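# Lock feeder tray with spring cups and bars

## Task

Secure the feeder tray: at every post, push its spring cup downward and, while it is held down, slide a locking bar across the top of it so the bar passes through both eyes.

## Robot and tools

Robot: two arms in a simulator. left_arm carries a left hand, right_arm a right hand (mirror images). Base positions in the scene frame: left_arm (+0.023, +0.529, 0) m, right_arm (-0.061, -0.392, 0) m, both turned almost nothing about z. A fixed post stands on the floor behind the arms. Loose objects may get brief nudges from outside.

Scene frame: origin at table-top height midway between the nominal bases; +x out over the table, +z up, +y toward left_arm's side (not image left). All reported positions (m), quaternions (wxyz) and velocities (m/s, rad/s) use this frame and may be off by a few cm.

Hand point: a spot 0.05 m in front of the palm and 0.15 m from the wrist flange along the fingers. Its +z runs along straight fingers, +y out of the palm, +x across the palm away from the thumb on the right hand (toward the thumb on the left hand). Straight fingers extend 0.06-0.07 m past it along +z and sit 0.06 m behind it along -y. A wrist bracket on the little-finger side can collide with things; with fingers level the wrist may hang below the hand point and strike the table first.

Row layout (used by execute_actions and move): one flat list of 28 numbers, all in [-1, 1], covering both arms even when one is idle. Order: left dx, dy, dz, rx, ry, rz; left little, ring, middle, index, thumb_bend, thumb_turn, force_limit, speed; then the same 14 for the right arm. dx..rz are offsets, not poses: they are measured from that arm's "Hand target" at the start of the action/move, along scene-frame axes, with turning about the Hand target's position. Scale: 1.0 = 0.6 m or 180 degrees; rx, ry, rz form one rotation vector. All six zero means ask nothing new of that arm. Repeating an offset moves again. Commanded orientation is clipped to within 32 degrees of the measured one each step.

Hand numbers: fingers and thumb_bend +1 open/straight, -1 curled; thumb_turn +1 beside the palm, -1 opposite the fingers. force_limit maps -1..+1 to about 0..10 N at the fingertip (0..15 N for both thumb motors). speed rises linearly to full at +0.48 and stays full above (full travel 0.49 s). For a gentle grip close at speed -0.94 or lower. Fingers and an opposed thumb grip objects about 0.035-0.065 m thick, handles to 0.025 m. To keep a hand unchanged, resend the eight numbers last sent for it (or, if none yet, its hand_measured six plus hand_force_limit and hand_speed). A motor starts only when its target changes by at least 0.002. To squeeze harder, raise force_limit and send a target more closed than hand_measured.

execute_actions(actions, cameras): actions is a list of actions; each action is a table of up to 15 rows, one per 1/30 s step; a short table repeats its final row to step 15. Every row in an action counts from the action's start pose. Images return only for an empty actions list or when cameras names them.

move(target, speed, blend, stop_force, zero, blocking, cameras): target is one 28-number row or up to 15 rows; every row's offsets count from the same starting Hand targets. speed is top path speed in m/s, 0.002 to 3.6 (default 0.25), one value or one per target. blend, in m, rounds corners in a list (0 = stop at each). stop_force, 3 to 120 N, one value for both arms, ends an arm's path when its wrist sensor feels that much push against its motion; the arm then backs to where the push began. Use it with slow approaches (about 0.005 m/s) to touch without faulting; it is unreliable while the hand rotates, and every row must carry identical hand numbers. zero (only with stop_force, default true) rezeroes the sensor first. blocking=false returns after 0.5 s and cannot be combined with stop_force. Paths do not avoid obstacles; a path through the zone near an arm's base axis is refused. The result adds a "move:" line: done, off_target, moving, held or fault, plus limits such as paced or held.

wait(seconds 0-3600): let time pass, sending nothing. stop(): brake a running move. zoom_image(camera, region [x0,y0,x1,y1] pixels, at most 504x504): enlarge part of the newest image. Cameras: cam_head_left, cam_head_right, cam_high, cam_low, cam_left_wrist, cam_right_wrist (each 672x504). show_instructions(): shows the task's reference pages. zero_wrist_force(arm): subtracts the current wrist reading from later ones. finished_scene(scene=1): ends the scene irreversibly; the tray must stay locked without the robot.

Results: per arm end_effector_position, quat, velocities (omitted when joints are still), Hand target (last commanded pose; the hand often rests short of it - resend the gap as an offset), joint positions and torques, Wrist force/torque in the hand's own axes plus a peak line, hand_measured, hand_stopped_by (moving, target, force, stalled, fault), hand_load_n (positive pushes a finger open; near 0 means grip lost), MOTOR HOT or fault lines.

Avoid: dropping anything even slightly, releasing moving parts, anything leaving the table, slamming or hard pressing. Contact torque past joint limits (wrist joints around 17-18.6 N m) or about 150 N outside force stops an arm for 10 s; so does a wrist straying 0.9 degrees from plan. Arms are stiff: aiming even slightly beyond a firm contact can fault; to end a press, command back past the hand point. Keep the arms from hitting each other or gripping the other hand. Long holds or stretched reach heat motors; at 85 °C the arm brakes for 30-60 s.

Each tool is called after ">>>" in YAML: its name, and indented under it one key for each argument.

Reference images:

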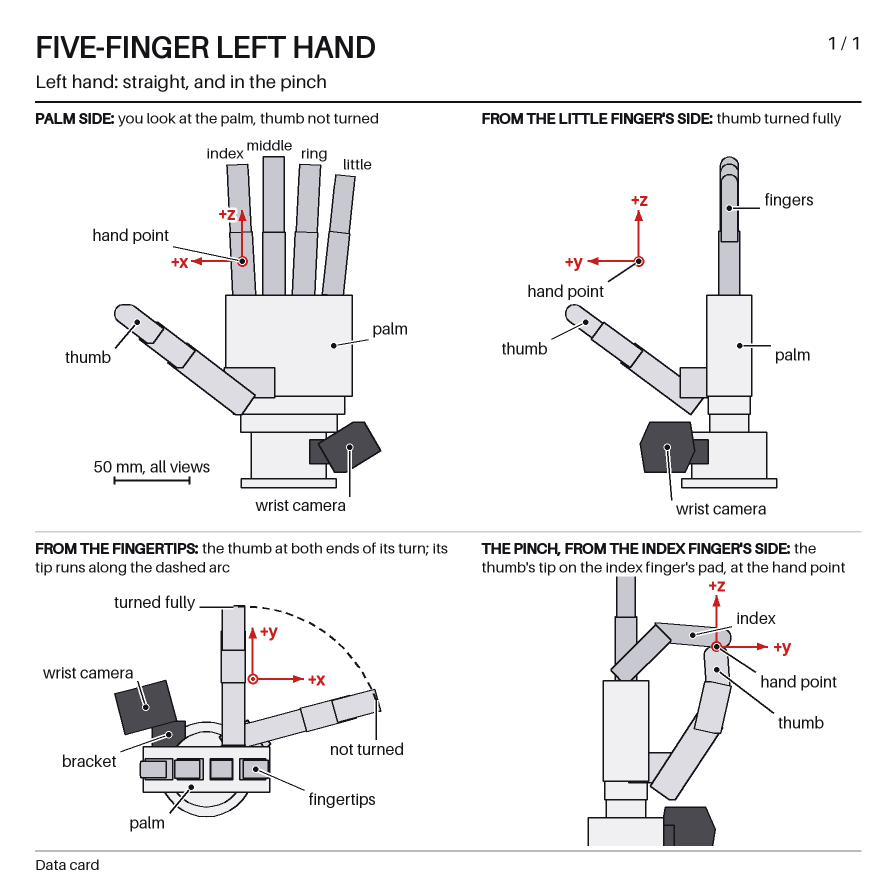

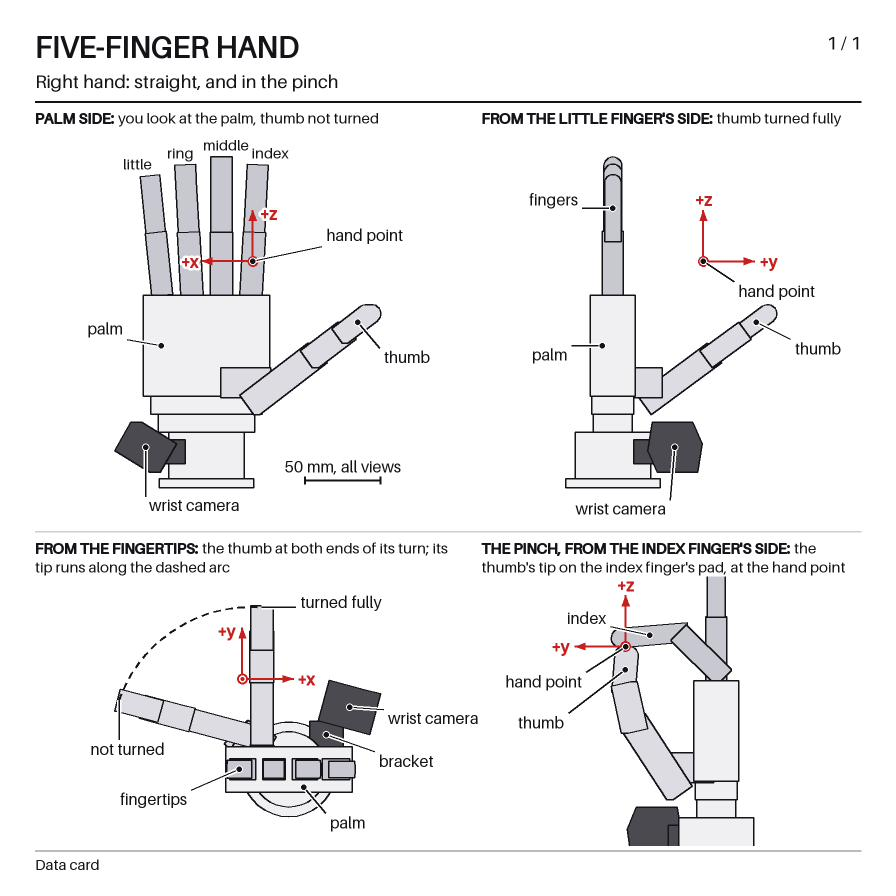

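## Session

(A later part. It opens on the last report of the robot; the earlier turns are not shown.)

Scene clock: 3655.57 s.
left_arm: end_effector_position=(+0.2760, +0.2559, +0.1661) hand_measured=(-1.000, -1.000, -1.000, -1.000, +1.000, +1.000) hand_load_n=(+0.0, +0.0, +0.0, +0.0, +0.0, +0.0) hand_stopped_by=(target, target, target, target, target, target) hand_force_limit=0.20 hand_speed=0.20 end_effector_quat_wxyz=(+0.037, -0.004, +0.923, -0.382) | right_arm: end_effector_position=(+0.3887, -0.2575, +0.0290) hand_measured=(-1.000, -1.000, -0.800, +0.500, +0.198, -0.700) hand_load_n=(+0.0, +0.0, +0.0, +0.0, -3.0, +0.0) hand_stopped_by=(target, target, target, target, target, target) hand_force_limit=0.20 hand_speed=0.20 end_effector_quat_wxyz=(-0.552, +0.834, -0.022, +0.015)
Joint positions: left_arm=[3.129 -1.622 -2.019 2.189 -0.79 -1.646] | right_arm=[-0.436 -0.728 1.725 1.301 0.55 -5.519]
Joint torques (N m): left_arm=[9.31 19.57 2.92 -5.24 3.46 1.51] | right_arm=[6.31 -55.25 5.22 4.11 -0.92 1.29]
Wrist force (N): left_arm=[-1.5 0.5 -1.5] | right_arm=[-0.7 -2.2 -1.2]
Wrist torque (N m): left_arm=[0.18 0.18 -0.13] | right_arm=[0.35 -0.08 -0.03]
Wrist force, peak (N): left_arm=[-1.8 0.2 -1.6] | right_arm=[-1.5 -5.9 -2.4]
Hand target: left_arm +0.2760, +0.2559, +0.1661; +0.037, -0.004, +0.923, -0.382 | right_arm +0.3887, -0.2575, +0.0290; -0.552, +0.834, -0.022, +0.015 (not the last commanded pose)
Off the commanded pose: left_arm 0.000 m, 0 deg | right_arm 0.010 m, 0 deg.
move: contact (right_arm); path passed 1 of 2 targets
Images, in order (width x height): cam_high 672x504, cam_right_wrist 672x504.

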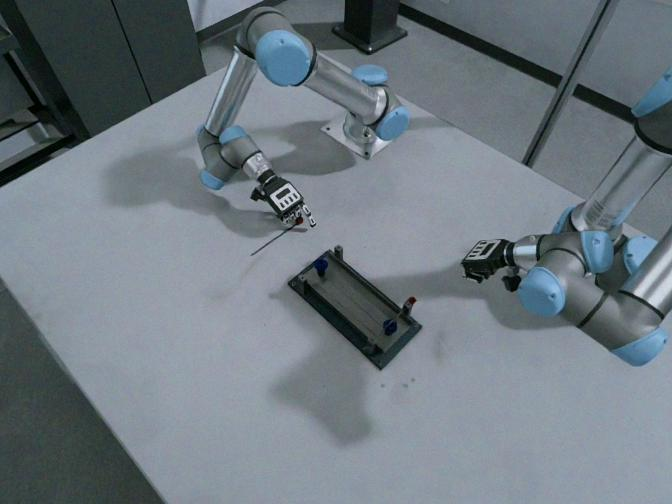

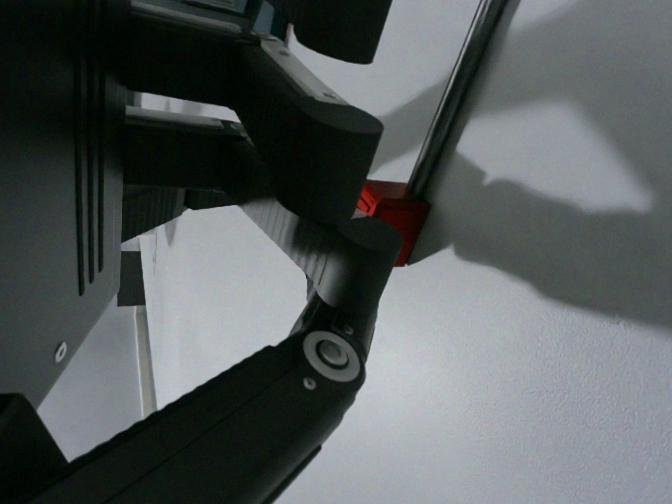

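>>> move:
  target:
    - [0,0,0,0,0,0,-1,-1,-1,-1,1,1,0.2,0.2,0,0,0.025,0,0,0,-1,-1,-0.8,0.5,0.2,-0.7,0.2,0.2]
    - [0,0,0,0,0,0,-1,-1,-1,-1,1,1,0.2,0.2,0,-0.03,0.025,0,0,0,-1,-1,-0.8,0.5,0.2,-0.7,0.2,0.2]
  speed: 0.05
  cameras: ["cam_right_wrist","cam_high","cam_low"]

>>> zoom_image:
  camera: "cam_low"
  region: [60, 260, 200, 350]

>>> zoom_image:
  camera: "cam_high"
  region: [250, 170, 330, 250]

Scene clock: 3706.07 s.
left_arm: end_effector_position=(+0.2760, +0.2559, +0.1661) hand_measured=(-1.000, -1.000, -1.000, -1.000, +1.000, +1.000) hand_load_n=(+0.0, +0.0, +0.0, +0.0, +0.0, +0.0) hand_stopped_by=(target, target, target, target, target, target) hand_force_limit=0.20 hand_speed=0.20 end_effector_quat_wxyz=(+0.037, -0.004, +0.923, -0.382) | right_arm: end_effector_position=(+0.3887, -0.2754, +0.0440) hand_measured=(-1.000, -1.000, -0.800, +0.500, +0.200, -0.700) hand_load_n=(+0.0, +0.0, +0.0, +0.0, +0.0, +0.0) hand_stopped_by=(target, target, target, target, target, target) hand_force_limit=0.20 hand_speed=0.20 end_effector_quat_wxyz=(-0.552, +0.834, -0.022, +0.015)
Joint positions: left_arm=[3.129 -1.622 -2.019 2.189 -0.79 -1.646] | right_arm=[-0.471 -0.751 1.726 1.363 0.574 -5.568]
Joint torques (N m): left_arm=[9.11 16.45 2.76 -5.31 3.18 1.41] | right_arm=[-8.42 -19.66 -24.51 4.93 1.33 -1.79]
Wrist force (N): left_arm=[-1.7 0.1 -1.4] | right_arm=[-0.4 1.1 -0.4]
Wrist torque (N m): left_arm=[0.12 0.22 -0.14] | right_arm=[0.48 -0.10 0.02]
Wrist force, peak (N): left_arm=[-1.9 0.2 -1.6] | right_arm=[-0.7 -2.3 -1.6]
Hand target: left_arm +0.2760, +0.2559, +0.1661; +0.037, -0.004, +0.923, -0.382 | right_arm +0.3887, -0.2755, +0.0440; -0.552, +0.834, -0.022, +0.015
Off the commanded pose: left_arm 0.000 m, 0 deg | right_arm 0.000 m, 0 deg.
move: done
Images, in order (width x height): cam_high 672x504, cam_low 672x504, cam_right_wrist 672x504.

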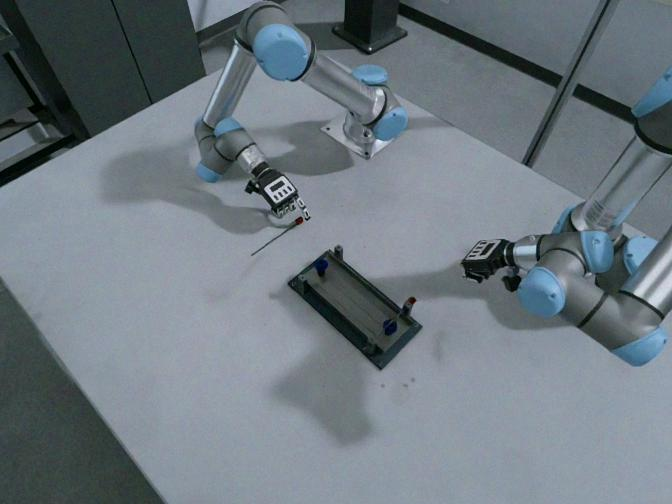

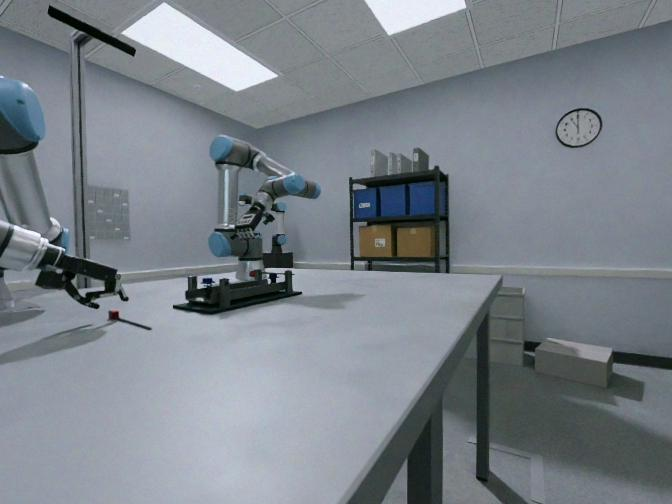

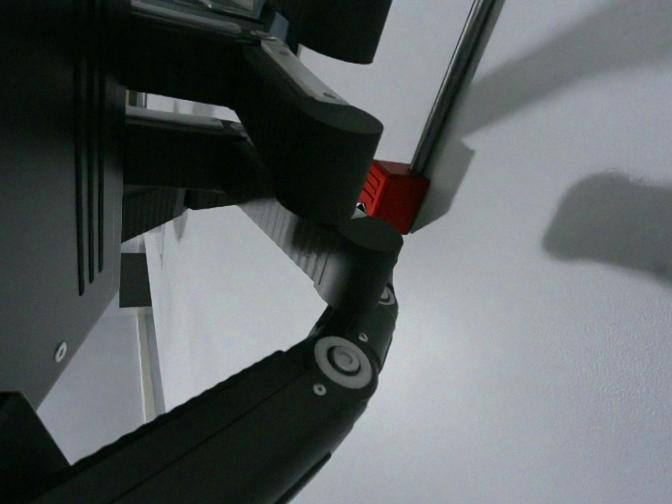

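Scaled by 3.600 from the camera's image (finer frame: 960x720).

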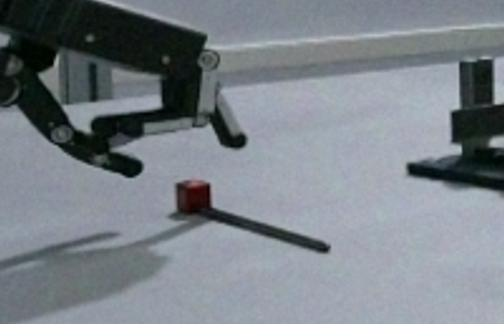

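Scaled by 6.300 from the camera's image (finer frame: 960x720).

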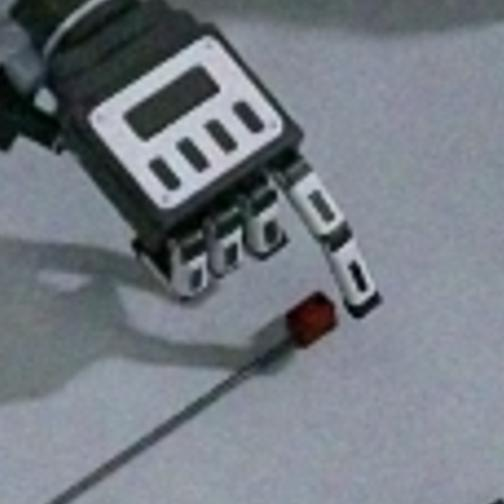

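>>> move:
  target: [0,0,0,0,0,0,-1,-1,-1,-1,1,1,0.2,0.2,0.003,0.016,-0.0208,0,0,0,-1,-1,-0.8,0.5,0.2,-0.7,0.2,0.2]
  speed: 0.03
  stop_force: 3
  cameras: ["cam_right_wrist","cam_low"]

>>> zoom_image:
  camera: "cam_low"
  region: [70, 280, 150, 340]

Scene clock: 3732.07 s.
left_arm: end_effector_position=(+0.2760, +0.2559, +0.1661) hand_measured=(-1.000, -1.000, -1.000, -1.000, +1.000, +1.000) hand_load_n=(+0.0, +0.0, +0.0, +0.0, +0.0, +0.0) hand_stopped_by=(target, target, target, target, target, target) hand_force_limit=0.20 hand_speed=0.20 end_effector_quat_wxyz=(+0.037, -0.004, +0.923, -0.382) | right_arm: end_effector_position=(+0.3905, -0.2659, +0.0315) hand_measured=(-1.000, -1.000, -0.800, +0.500, +0.200, -0.700) hand_load_n=(+0.0, +0.0, +0.0, +0.0, +0.0, +0.0) hand_stopped_by=(target, target, target, target, target, target) hand_force_limit=0.20 hand_speed=0.20 end_effector_quat_wxyz=(-0.552, +0.834, -0.022, +0.015)
Joint positions: left_arm=[3.129 -1.622 -2.019 2.189 -0.79 -1.646] | right_arm=[-0.451 -0.728 1.718 1.325 0.56 -5.54]
Joint torques (N m): left_arm=[9.23 15.21 3.53 -5.19 3.28 1.51] | right_arm=[8.5 -19.99 -24.12 0.54 -3.6 1.38]
Wrist force (N): left_arm=[-1.5 0.2 -1.5] | right_arm=[-0.5 1.5 0.1]
Wrist torque (N m): left_arm=[0.13 0.18 -0.12] | right_arm=[0.50 -0.09 -0.13]
Wrist force, peak (N): left_arm=[-1.9 0.4 -1.7] | right_arm=[-0.4 1.7 0.1]
Hand target: left_arm +0.2760, +0.2559, +0.1661; +0.037, -0.004, +0.923, -0.382 | right_arm +0.3905, -0.2659, +0.0315; -0.552, +0.834, -0.022, +0.015
Off the commanded pose: left_arm 0.000 m, 0 deg | right_arm 0.000 m, 0 deg.
move: done
Images, in order (width x height): cam_low 672x504, cam_right_wrist 672x504.

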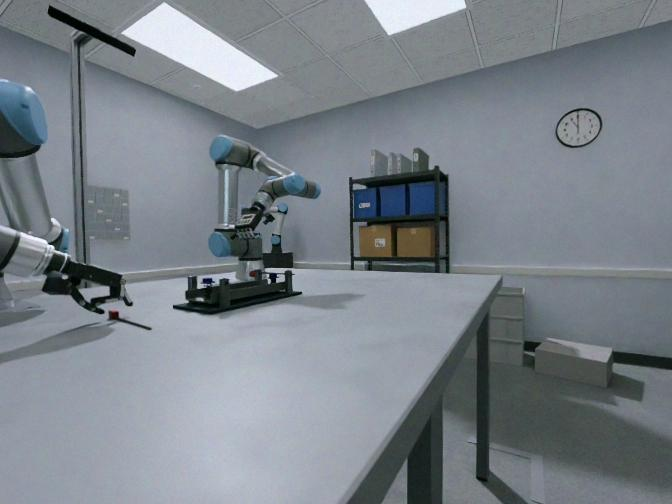

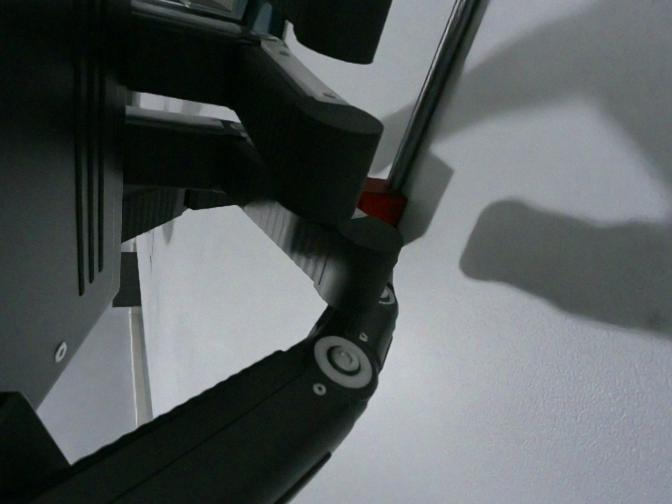

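Scaled by 6.300 from the camera's image (finer frame: 960x720).

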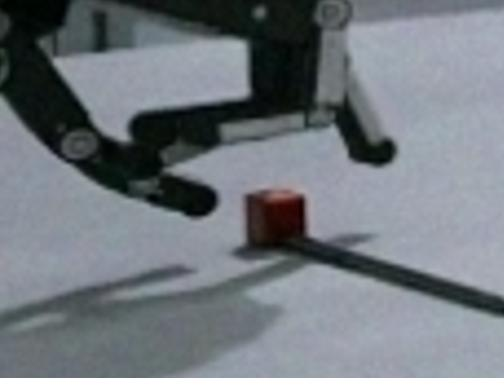

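>>> execute_actions:
  actions: []
  cameras: ["all"]

Scene clock: 3769.37 s.
left_arm: end_effector_position=(+0.2760, +0.2559, +0.1661) hand_measured=(-1.000, -1.000, -1.000, -1.000, +1.000, +1.000) hand_load_n=(+0.0, +0.0, +0.5, +0.5, +0.0, +0.0) hand_stopped_by=(target, target, target, target, target, target) hand_force_limit=0.20 hand_speed=0.20 end_effector_quat_wxyz=(+0.037, -0.004, +0.923, -0.382) | right_arm: end_effector_position=(+0.3905, -0.2659, +0.0315) hand_measured=(-1.000, -1.000, -0.800, +0.500, +0.200, -0.700) hand_load_n=(+0.0, +0.0, +0.5, +0.0, +0.0, +0.0) hand_stopped_by=(target, target, target, target, target, target) hand_force_limit=0.20 hand_speed=0.20 end_effector_quat_wxyz=(-0.552, +0.834, -0.022, +0.015)
Joint positions: left_arm=[3.129 -1.622 -2.019 2.189 -0.79 -1.646] | right_arm=[-0.451 -0.728 1.718 1.325 0.56 -5.54]
Joint velocities: within noise
Joint torques (N m): left_arm=[9.55 13.52 3.4 -5.21 3.34 1.57] | right_arm=[8.53 -20.27 -24.29 0.52 -3.55 1.43]
Wrist force (N): left_arm=[-1.6 0.1 -1.6] | right_arm=[-0.3 1.3 0.1]
Wrist torque (N m): left_arm=[0.12 0.19 -0.12] | right_arm=[0.48 -0.13 -0.12]
Wrist force, peak (N): left_arm=[-1.9 0.4 -1.6] | right_arm=[-0.6 1.5 0.0]
Hand target: left_arm +0.2760, +0.2559, +0.1661; +0.037, -0.004, +0.923, -0.382 | right_arm +0.3905, -0.2659, +0.0315; -0.552, +0.834, -0.022, +0.015
Off the commanded pose: left_arm 0.000 m, 0 deg | right_arm 0.000 m, 0 deg.

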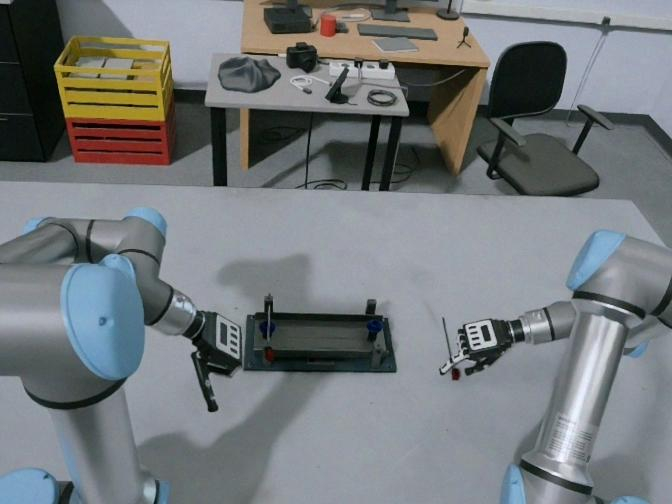

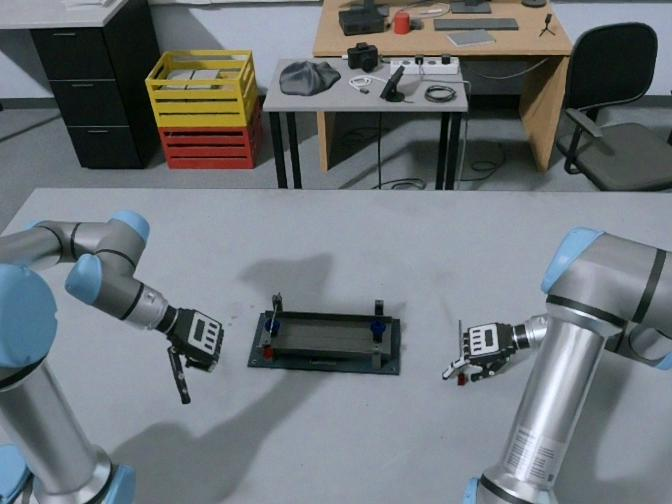

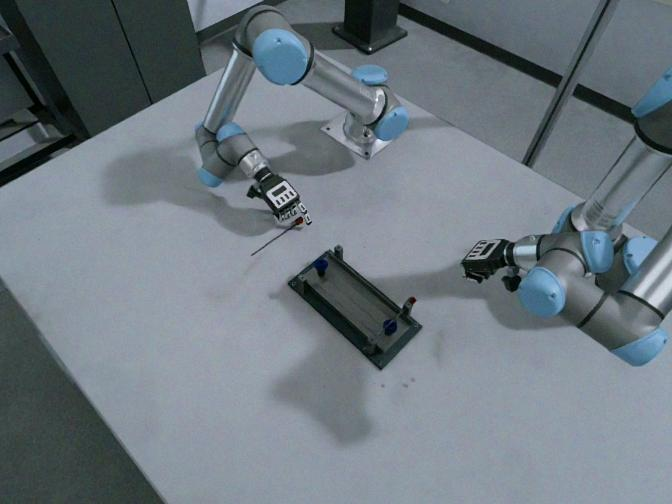

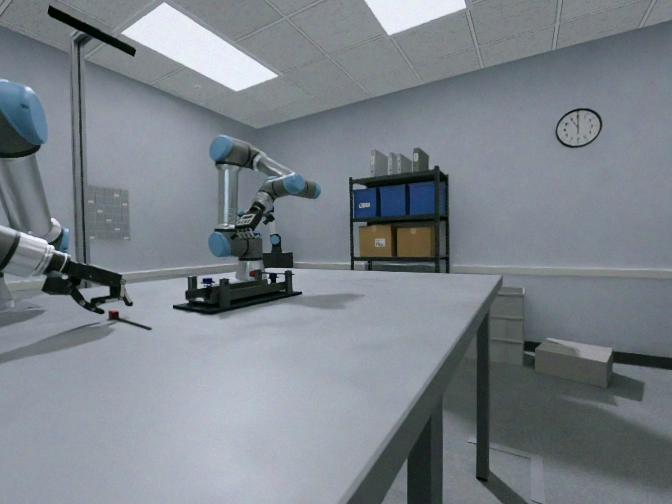

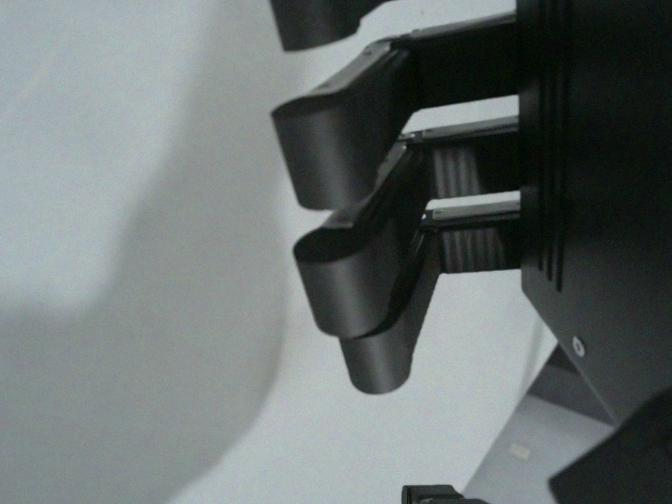

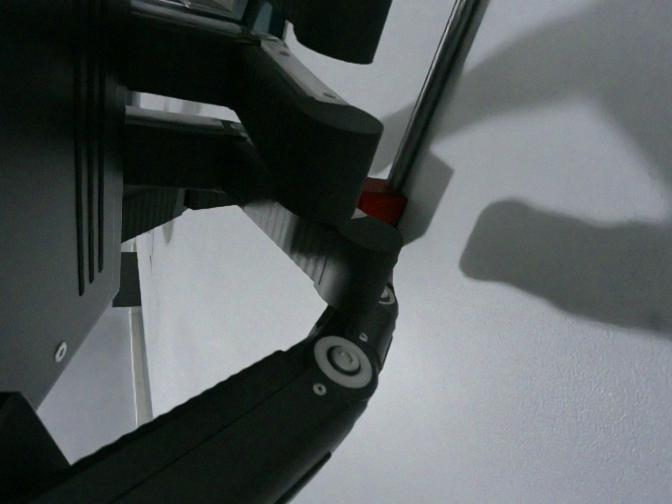

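>>> move:
  target: [0,0,0,0,0,0,-1,-1,-1,-1,1,1,0.2,0.2,0,0.01,0,0,0,0,-1,-1,-0.8,0.5,0.2,-0.7,0.2,0.2]
  speed: 0.03
  cameras: ["cam_low","cam_right_wrist"]

>>> zoom_image:
  camera: "cam_low"
  region: [70, 280, 150, 340]

Scene clock: 3777.33 s.
left_arm: end_effector_position=(+0.2760, +0.2559, +0.1661) hand_measured=(-1.000, -1.000, -1.000, -1.000, +1.000, +1.000) hand_load_n=(+0.0, +0.0, +0.0, +0.5, +0.0, +0.0) hand_stopped_by=(target, target, target, target, target, target) hand_force_limit=0.20 hand_speed=0.20 end_effector_quat_wxyz=(+0.037, -0.004, +0.923, -0.382) | right_arm: end_effector_position=(+0.3905, -0.2600, +0.0315) hand_measured=(-1.000, -1.000, -0.800, +0.500, +0.200, -0.700) hand_load_n=(+0.0, +0.0, +0.0, +0.0, +0.0, +0.0) hand_stopped_by=(target, target, target, target, target, target) hand_force_limit=0.20 hand_speed=0.20 end_effector_quat_wxyz=(-0.552, +0.834, -0.022, +0.015)
Joint positions: left_arm=[3.129 -1.622 -2.019 2.189 -0.79 -1.646] | right_arm=[-0.439 -0.73 1.719 1.313 0.552 -5.524]
Joint torques (N m): left_arm=[9.2 10.7 3.09 -5.24 3.37 1.47] | right_arm=[8.42 -56.76 4.79 0.37 -3.68 1.52]
Wrist force (N): left_arm=[-1.6 0.4 -1.6] | right_arm=[-0.5 1.3 -0.2]
Wrist torque (N m): left_arm=[0.17 0.19 -0.13] | right_arm=[0.51 -0.09 -0.14]
Wrist force, peak (N): left_arm=[-1.9 0.4 -1.6] | right_arm=[-0.5 1.6 -0.2]
Hand target: left_arm +0.2760, +0.2559, +0.1661; +0.037, -0.004, +0.923, -0.382 | right_arm +0.3905, -0.2599, +0.0315; -0.552, +0.834, -0.022, +0.015
Off the commanded pose: left_arm 0.000 m, 0 deg | right_arm 0.000 m, 0 deg.
move: done

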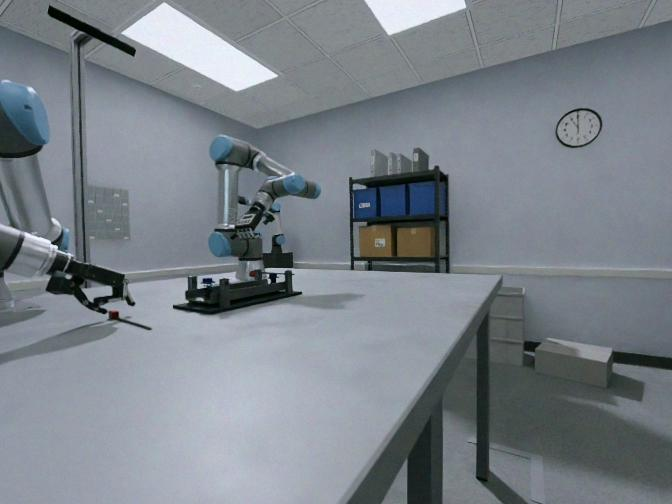

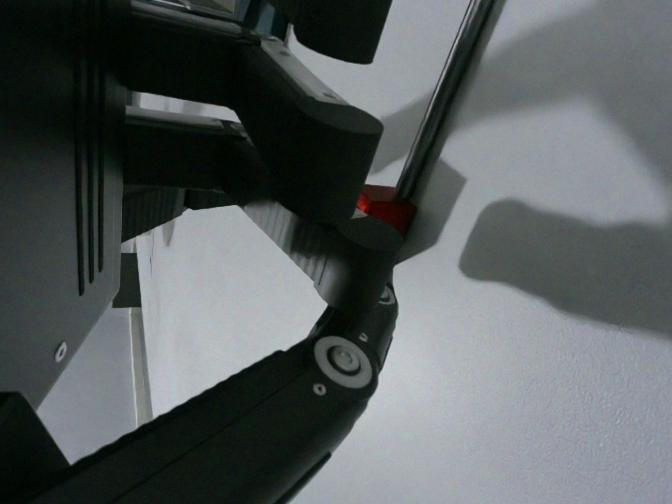

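Scaled by 6.300 from the camera's image (finer frame: 960x720).

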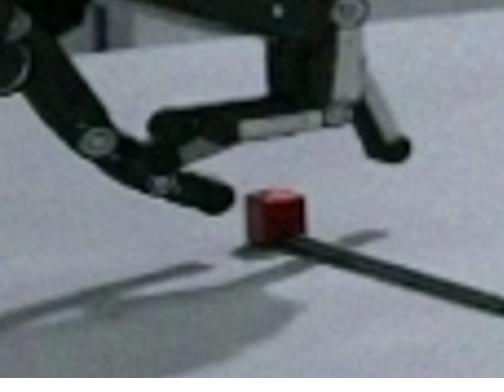

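>>> execute_actions:
  actions: []
  cameras: ["cam_head_left","cam_head_right","cam_high"]

>>> zoom_image:
  camera: "cam_head_right"
  region: [430, 320, 530, 395]

>>> zoom_image:
  camera: "cam_high"
  region: [240, 180, 340, 255]

Scene clock: 3801.97 s.
left_arm: end_effector_position=(+0.2760, +0.2559, +0.1661) hand_measured=(-1.000, -1.000, -1.000, -1.000, +1.000, +1.000) hand_load_n=(+0.0, +0.0, +0.0, +0.5, +0.0, +0.0) hand_stopped_by=(target, target, target, target, target, target) hand_force_limit=0.20 hand_speed=0.20 end_effector_quat_wxyz=(+0.037, -0.004, +0.923, -0.382) | right_arm: end_effector_position=(+0.3905, -0.2599, +0.0315) hand_measured=(-1.000, -1.000, -0.800, +0.500, +0.200, -0.700) hand_load_n=(+0.0, +0.5, +0.0, +0.0, +0.0, +0.0) hand_stopped_by=(target, target, target, target, target, target) hand_force_limit=0.20 hand_speed=0.20 end_effector_quat_wxyz=(-0.552, +0.834, -0.022, +0.015)
Joint positions: left_arm=[3.129 -1.622 -2.019 2.189 -0.79 -1.646] | right_arm=[-0.439 -0.73 1.719 1.312 0.552 -5.524]
Joint velocities: within noise
Joint torques (N m): left_arm=[8.18 10.13 4.55 -5.18 3.26 1.37] | right_arm=[8.56 -56.82 5.58 0.49 -3.5 1.52]
Wrist force (N): left_arm=[-1.8 0.4 -1.4] | right_arm=[-0.5 1.2 0.0]
Wrist torque (N m): left_arm=[0.17 0.23 -0.15] | right_arm=[0.47 -0.10 -0.13]
Wrist force, peak (N): left_arm=[-1.9 0.3 -1.6] | right_arm=[-0.5 1.7 -0.1]
Hand target: left_arm +0.2760, +0.2559, +0.1661; +0.037, -0.004, +0.923, -0.382 | right_arm +0.3905, -0.2599, +0.0315; -0.552, +0.834, -0.022, +0.015
Off the commanded pose: left_arm 0.000 m, 0 deg | right_arm 0.000 m, 0 deg.
Images, in order (width x height): cam_head_left 672x504, cam_head_right 672x504, cam_high 672x504.

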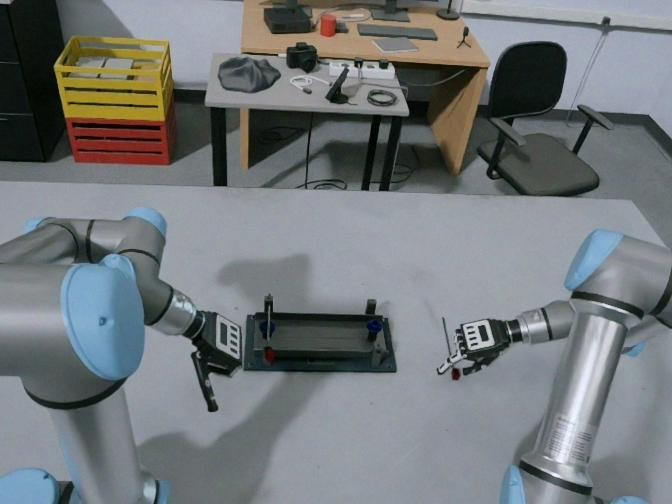

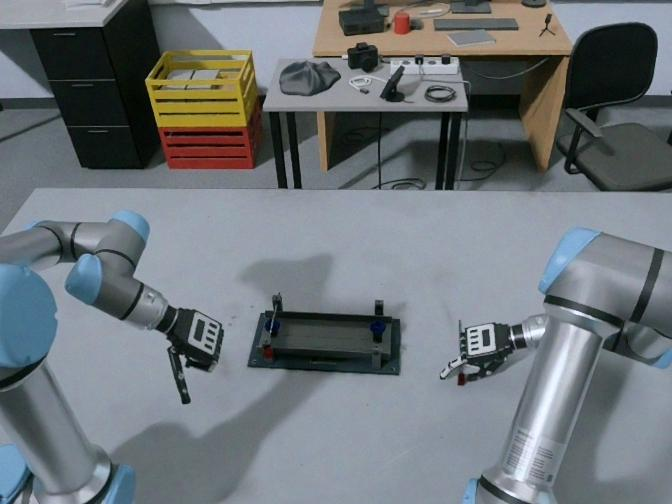

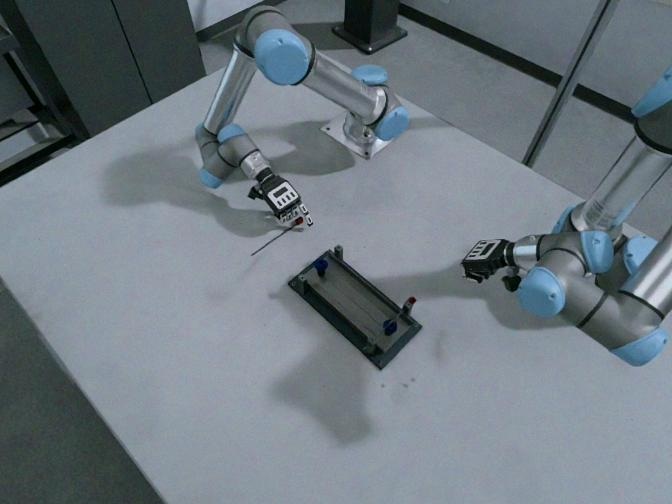

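Scaled by 5.040 from the camera's image (finer frame: 960x720).

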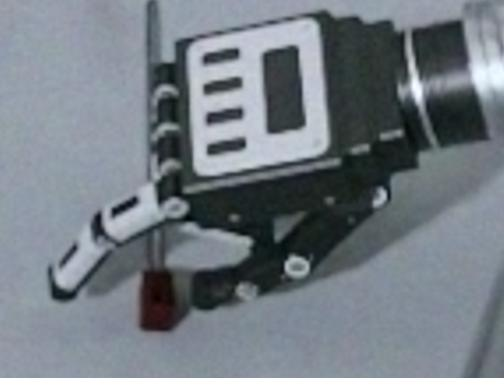

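Scaled by 5.040 from the camera's image (finer frame: 960x720).

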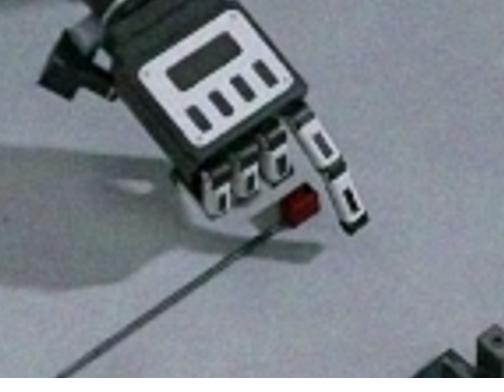

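>>> move:
  target: [0,0,0,0,0,0,-1,-1,-1,-1,1,1,0.2,0.2,0,0.004,0,0,0,0,-1,-1,-0.8,0.5,0.2,-0.7,0.2,0.2]
  speed: 0.02

>>> move:
  target: [0,0,0,0,0,0,-1,-1,-1,-1,1,1,0.2,0.2,0,0,0,0,0,0,-1,-1,-0.8,-0.55,0.13,-0.7,-0.8,-0.85]
  speed: 0.02
  cameras: ["cam_low","cam_right_wrist"]

>>> zoom_image:
  camera: "cam_low"
  region: [70, 280, 150, 340]

Scene clock: 3825.20 s.
left_arm: end_effector_position=(+0.2760, +0.2559, +0.1661) hand_measured=(-1.000, -1.000, -1.000, -1.000, +1.000, +1.000) hand_load_n=(+0.0, +0.0, +0.0, +0.0, +0.0, -0.5) hand_stopped_by=(target, target, target, target, target, target) hand_force_limit=0.20 hand_speed=0.20 end_effector_quat_wxyz=(+0.037, -0.004, +0.923, -0.382) | right_arm: end_effector_position=(+0.3905, -0.2576, +0.0315) hand_measured=(-1.000, -1.000, -0.800, +0.500, +0.200, -0.700) hand_load_n=(+0.0, +0.5, +0.0, +0.0, +0.0, +0.0) hand_stopped_by=(target, target, target, target, target, target) hand_force_limit=0.20 hand_speed=0.20 end_effector_quat_wxyz=(-0.552, +0.834, -0.022, +0.015)
Joint positions: left_arm=[3.129 -1.622 -2.019 2.189 -0.79 -1.646] | right_arm=[-0.434 -0.731 1.719 1.307 0.549 -5.517]
Joint torques (N m): left_arm=[9.36 8.29 3.63 -5.14 3.2 1.44] | right_arm=[9.13 -57.25 5.35 0.51 -3.68 1.47]
Wrist force (N): left_arm=[-1.7 0.4 -1.4] | right_arm=[-0.5 1.2 0.0]
Wrist torque (N m): left_arm=[0.16 0.21 -0.14] | right_arm=[0.48 -0.10 -0.14]
Wrist force, peak (N): left_arm=[-1.9 0.5 -1.5] | right_arm=[-0.2 1.6 -0.2]
Hand target: left_arm +0.2760, +0.2559, +0.1661; +0.037, -0.004, +0.923, -0.382 | right_arm +0.3905, -0.2575, +0.0315; -0.552, +0.834, -0.022, +0.015
Off the commanded pose: left_arm 0.000 m, 0 deg | right_arm 0.000 m, 0 deg.
move: done

Scene clock: 3826.87 s.
left_arm: end_effector_position=(+0.2760, +0.2559, +0.1661) hand_measured=(-1.000, -1.000, -1.000, -1.000, +1.000, +1.000) hand_load_n=(+0.0, +0.0, +0.0, +0.0, +0.0, +0.0) hand_stopped_by=(target, target, target, target, target, target) hand_force_limit=0.20 hand_speed=0.20 end_effector_quat_wxyz=(+0.037, -0.004, +0.923, -0.382) | right_arm: end_effector_position=(+0.3905, -0.2575, +0.0315) hand_measured=(-1.000, -1.000, -0.800, -0.082, +0.130, -0.700) hand_load_n=(+0.0, +0.0, +0.0, +1.0, +0.0, +0.5) hand_stopped_by=(target, target, target, force, target, target) hand_force_limit=-0.80 hand_speed=-0.85 end_effector_quat_wxyz=(-0.552, +0.834, -0.022, +0.015)
Joint positions: left_arm=[3.129 -1.622 -2.019 2.189 -0.79 -1.646] | right_arm=[-0.434 -0.731 1.719 1.307 0.549 -5.517]
Joint torques (N m): left_arm=[9.74 7.22 4.16 -5.16 3.14 1.45] | right_arm=[8.96 -55.81 4.7 0.43 -3.26 1.28]
Wrist force (N): left_arm=[-1.6 0.4 -1.5] | right_arm=[-1.0 0.5 -0.1]
Wrist torque (N m): left_arm=[0.16 0.19 -0.13] | right_arm=[0.43 -0.06 -0.15]
Wrist force, peak (N): left_arm=[-1.9 0.3 -1.5] | right_arm=[-0.3 1.6 -0.2]
Hand target: left_arm +0.2760, +0.2559, +0.1661; +0.037, -0.004, +0.923, -0.382 | right_arm +0.3905, -0.2575, +0.0315; -0.552, +0.834, -0.022, +0.015
Off the commanded pose: left_arm 0.000 m, 0 deg | right_arm 0.000 m, 0 deg.
move: done

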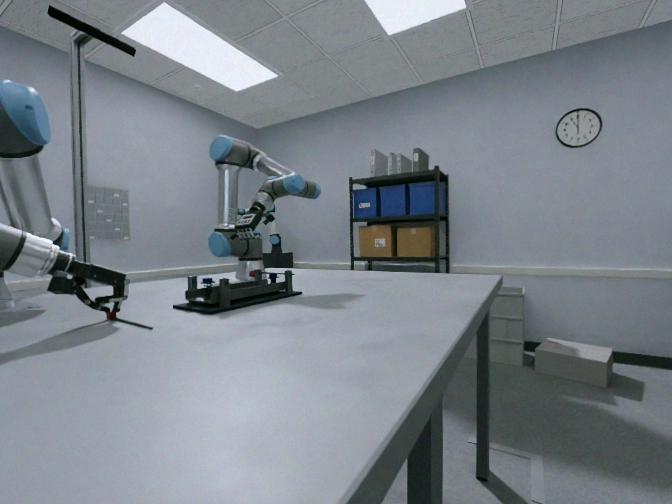

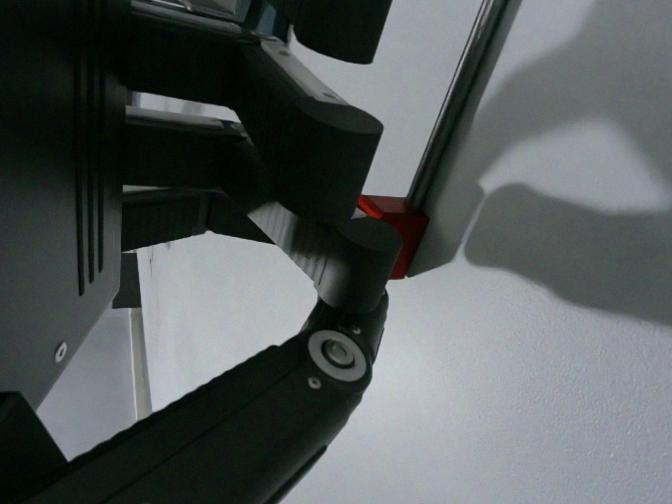

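Scaled by 6.300 from the camera's image (finer frame: 960x720).

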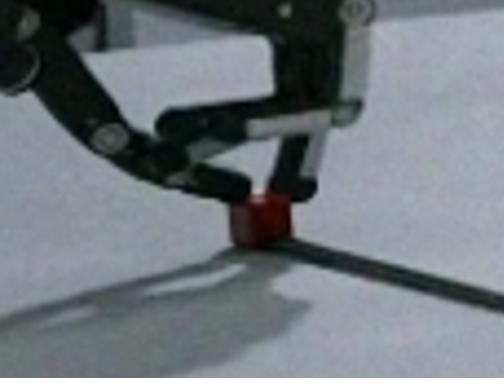

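>>> move:
  target: [0,0,0,0,0,0,-1,-1,-1,-1,1,1,0.2,0.2,0,0,0,0,0,0,-1,-1,-0.8,0.2,0.13,-0.7,0,-0.3]
  speed: 0.02

>>> move:
  target: [0,0,0,0,0,0,-1,-1,-1,-1,1,1,0.2,0.2,0,-0.0015,-0.0067,0,0,0,-1,-1,-0.8,0.2,0.13,-0.7,0,-0.3]
  speed: 0.01
  stop_force: 3
  cameras: ["cam_low","cam_right_wrist"]

>>> zoom_image:
  camera: "cam_low"
  region: [70, 280, 150, 340]

Scene clock: 3854.70 s.
left_arm: end_effector_position=(+0.2760, +0.2559, +0.1661) hand_measured=(-1.000, -1.000, -1.000, -1.000, +1.000, +1.000) hand_load_n=(+0.0, +0.0, +0.0, +0.5, +0.0, +0.0) hand_stopped_by=(target, target, target, target, target, target) hand_force_limit=0.20 hand_speed=0.20 end_effector_quat_wxyz=(+0.037, -0.004, +0.923, -0.382) | right_arm: end_effector_position=(+0.3905, -0.2575, +0.0315) hand_measured=(-1.000, -1.000, -0.800, +0.200, +0.130, -0.700) hand_load_n=(+0.0, +0.0, +0.0, +0.0, +0.0, +0.0) hand_stopped_by=(target, target, target, target, target, target) hand_force_limit=0.00 hand_speed=-0.30 end_effector_quat_wxyz=(-0.552, +0.834, -0.022, +0.015)
Joint positions: left_arm=[3.129 -1.622 -2.019 2.189 -0.79 -1.646] | right_arm=[-0.434 -0.731 1.719 1.307 0.549 -5.517]
Joint torques (N m): left_arm=[8.48 5.39 3.98 -5.19 3.24 1.37] | right_arm=[6.38 -48.98 2.78 0.83 -0.62 -0.75]
Wrist force (N): left_arm=[-1.6 0.3 -1.4] | right_arm=[-0.3 1.4 0.1]
Wrist torque (N m): left_arm=[0.14 0.20 -0.13] | right_arm=[0.50 -0.13 -0.12]
Wrist force, peak (N): left_arm=[-1.9 0.2 -1.7] | right_arm=[-1.1 0.9 -0.3]
Hand target: left_arm +0.2760, +0.2559, +0.1661; +0.037, -0.004, +0.923, -0.382 | right_arm +0.3905, -0.2575, +0.0315; -0.552, +0.834, -0.022, +0.015
Off the commanded pose: left_arm 0.000 m, 0 deg | right_arm 0.000 m, 0 deg.
move: done

Scene clock: 3856.07 s.
left_arm: end_effector_position=(+0.2760, +0.2559, +0.1661) hand_measured=(-1.000, -1.000, -1.000, -1.000, +1.000, +1.000) hand_load_n=(+0.5, +0.0, +0.0, +0.0, +0.0, +0.0) hand_stopped_by=(target, target, target, target, target, target) hand_force_limit=0.20 hand_speed=0.20 end_effector_quat_wxyz=(+0.037, -0.004, +0.923, -0.382) | right_arm: end_effector_position=(+0.3905, -0.2584, +0.0275) hand_measured=(-1.000, -1.000, -0.800, +0.200, +0.130, -0.700) hand_load_n=(+0.0, +0.0, +0.0, +0.0, +0.0, +0.0) hand_stopped_by=(target, target, target, target, target, target) hand_force_limit=0.00 hand_speed=-0.30 end_effector_quat_wxyz=(-0.552, +0.834, -0.022, +0.015)
Joint positions: left_arm=[3.129 -1.622 -2.019 2.189 -0.79 -1.646] | right_arm=[-0.436 -0.722 1.718 1.302 0.55 -5.519]
Joint torques (N m): left_arm=[8.5 5.17 4.12 -5.17 3.29 1.5] | right_arm=[-8.51 -20.25 -23.72 0.49 1.4 -1.65]
Wrist force (N): left_arm=[-1.4 0.3 -1.5] | right_arm=[-0.5 1.0 -0.6]
Wrist torque (N m): left_arm=[0.15 0.16 -0.12] | right_arm=[0.49 -0.08 -0.14]
Wrist force, peak (N): left_arm=[-1.8 0.1 -1.7] | right_arm=[-0.5 1.6 0.0]
Hand target: left_arm +0.2760, +0.2559, +0.1661; +0.037, -0.004, +0.923, -0.382 | right_arm +0.3905, -0.2584, +0.0275; -0.552, +0.834, -0.022, +0.015
Off the commanded pose: left_arm 0.000 m, 0 deg | right_arm 0.000 m, 0 deg.
move: done

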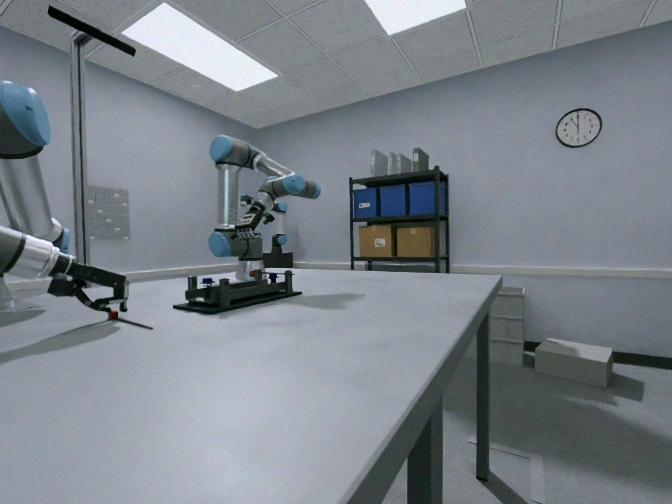

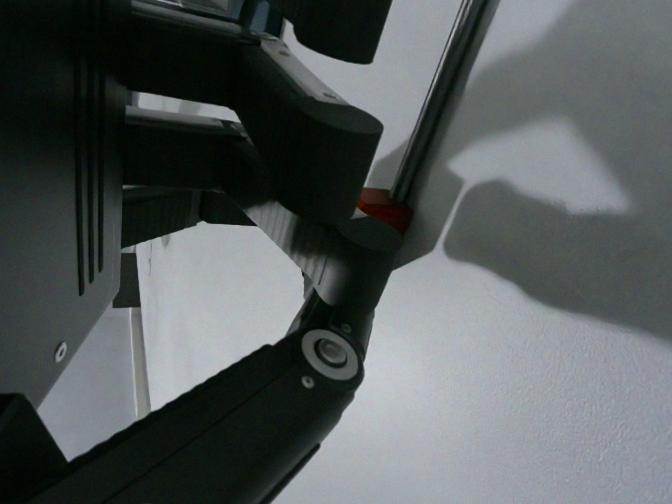

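Scaled by 6.300 from the camera's image (finer frame: 960x720).

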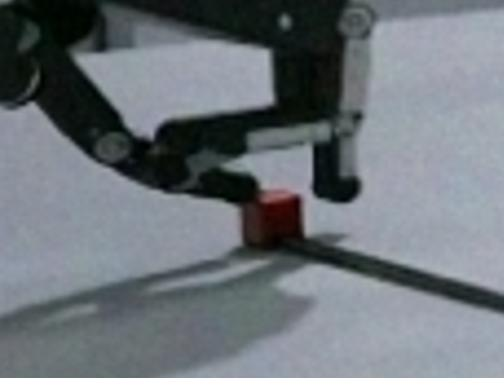

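>>> zoom_image:
  camera: "cam_low"
  region: [90, 295, 130, 325]

Scaled by 12.600 from the camera's image (finer frame: 960x720).

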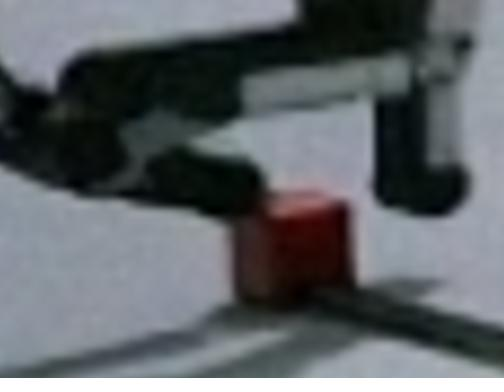

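>>> move:
  target:
    - [0,0,0,0,0,0,-1,-1,-1,-1,1,1,0.2,0.2,0,-0.0075,0,0,0,0,-1,-1,-0.8,0.2,0.13,-0.7,0,-0.3]
    - [0,0,0,0,0,0,-1,-1,-1,-1,1,1,0.2,0.2,0,-0.0075,-0.0133,0,0,0,-1,-1,-0.8,0.2,0.13,-0.7,0,-0.3]
  speed: [0.01,0.006]
  stop_force: 3
  cameras: ["cam_low","cam_right_wrist"]

>>> zoom_image:
  camera: "cam_low"
  region: [90, 295, 130, 325]

Scene clock: 3893.83 s.
left_arm: end_effector_position=(+0.2760, +0.2559, +0.1661) hand_measured=(-1.000, -1.000, -1.000, -1.000, +1.000, +1.000) hand_load_n=(+0.0, +0.0, +0.0, +0.0, +0.0, +0.0) hand_stopped_by=(target, target, target, target, target, target) hand_force_limit=0.20 hand_speed=0.20 end_effector_quat_wxyz=(+0.037, -0.004, +0.923, -0.382) | right_arm: end_effector_position=(+0.3905, -0.2629, +0.0195) hand_measured=(-1.000, -1.000, -0.800, +0.200, +0.130, -0.700) hand_load_n=(+0.0, +0.0, +0.0, +0.0, +0.0, +0.0) hand_stopped_by=(target, target, target, target, target, target) hand_force_limit=0.00 hand_speed=-0.30 end_effector_quat_wxyz=(-0.552, +0.834, -0.022, +0.015)
Joint positions: left_arm=[3.129 -1.622 -2.019 2.189 -0.79 -1.646] | right_arm=[-0.445 -0.705 1.715 1.298 0.556 -5.532]
Joint torques (N m): left_arm=[9.18 4.07 4.42 -5.1 3.26 1.35] | right_arm=[-8.53 -20.02 -23.52 0.54 1.19 -1.08]
Wrist force (N): left_arm=[-1.7 0.3 -1.5] | right_arm=[-0.7 0.9 0.1]
Wrist torque (N m): left_arm=[0.16 0.20 -0.14] | right_arm=[0.43 -0.08 -0.16]
Wrist force, peak (N): left_arm=[-1.8 0.4 -1.7] | right_arm=[-0.3 1.5 -0.7]
Hand target: left_arm +0.2760, +0.2559, +0.1661; +0.037, -0.004, +0.923, -0.382 | right_arm +0.3905, -0.2629, +0.0195; -0.552, +0.834, -0.022, +0.015
Off the commanded pose: left_arm 0.000 m, 0 deg | right_arm 0.000 m, 0 deg.
move: done

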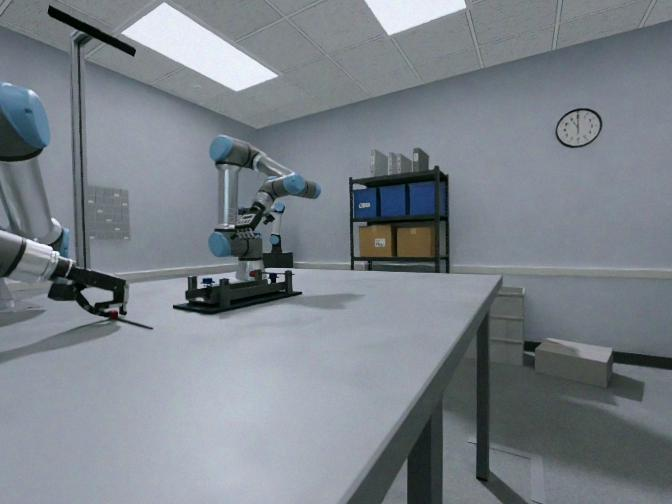

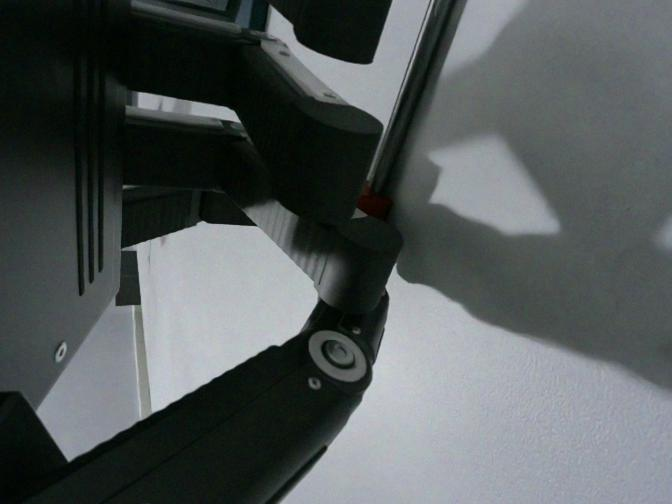

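Scaled by 12.600 from the camera's image (finer frame: 960x720).

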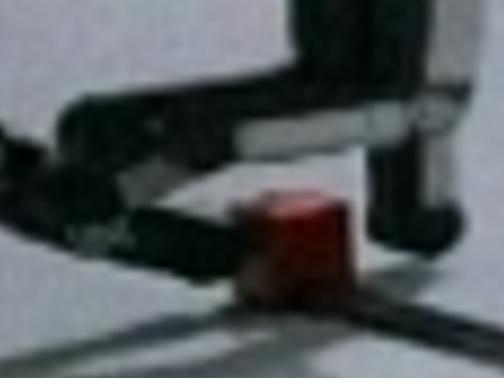

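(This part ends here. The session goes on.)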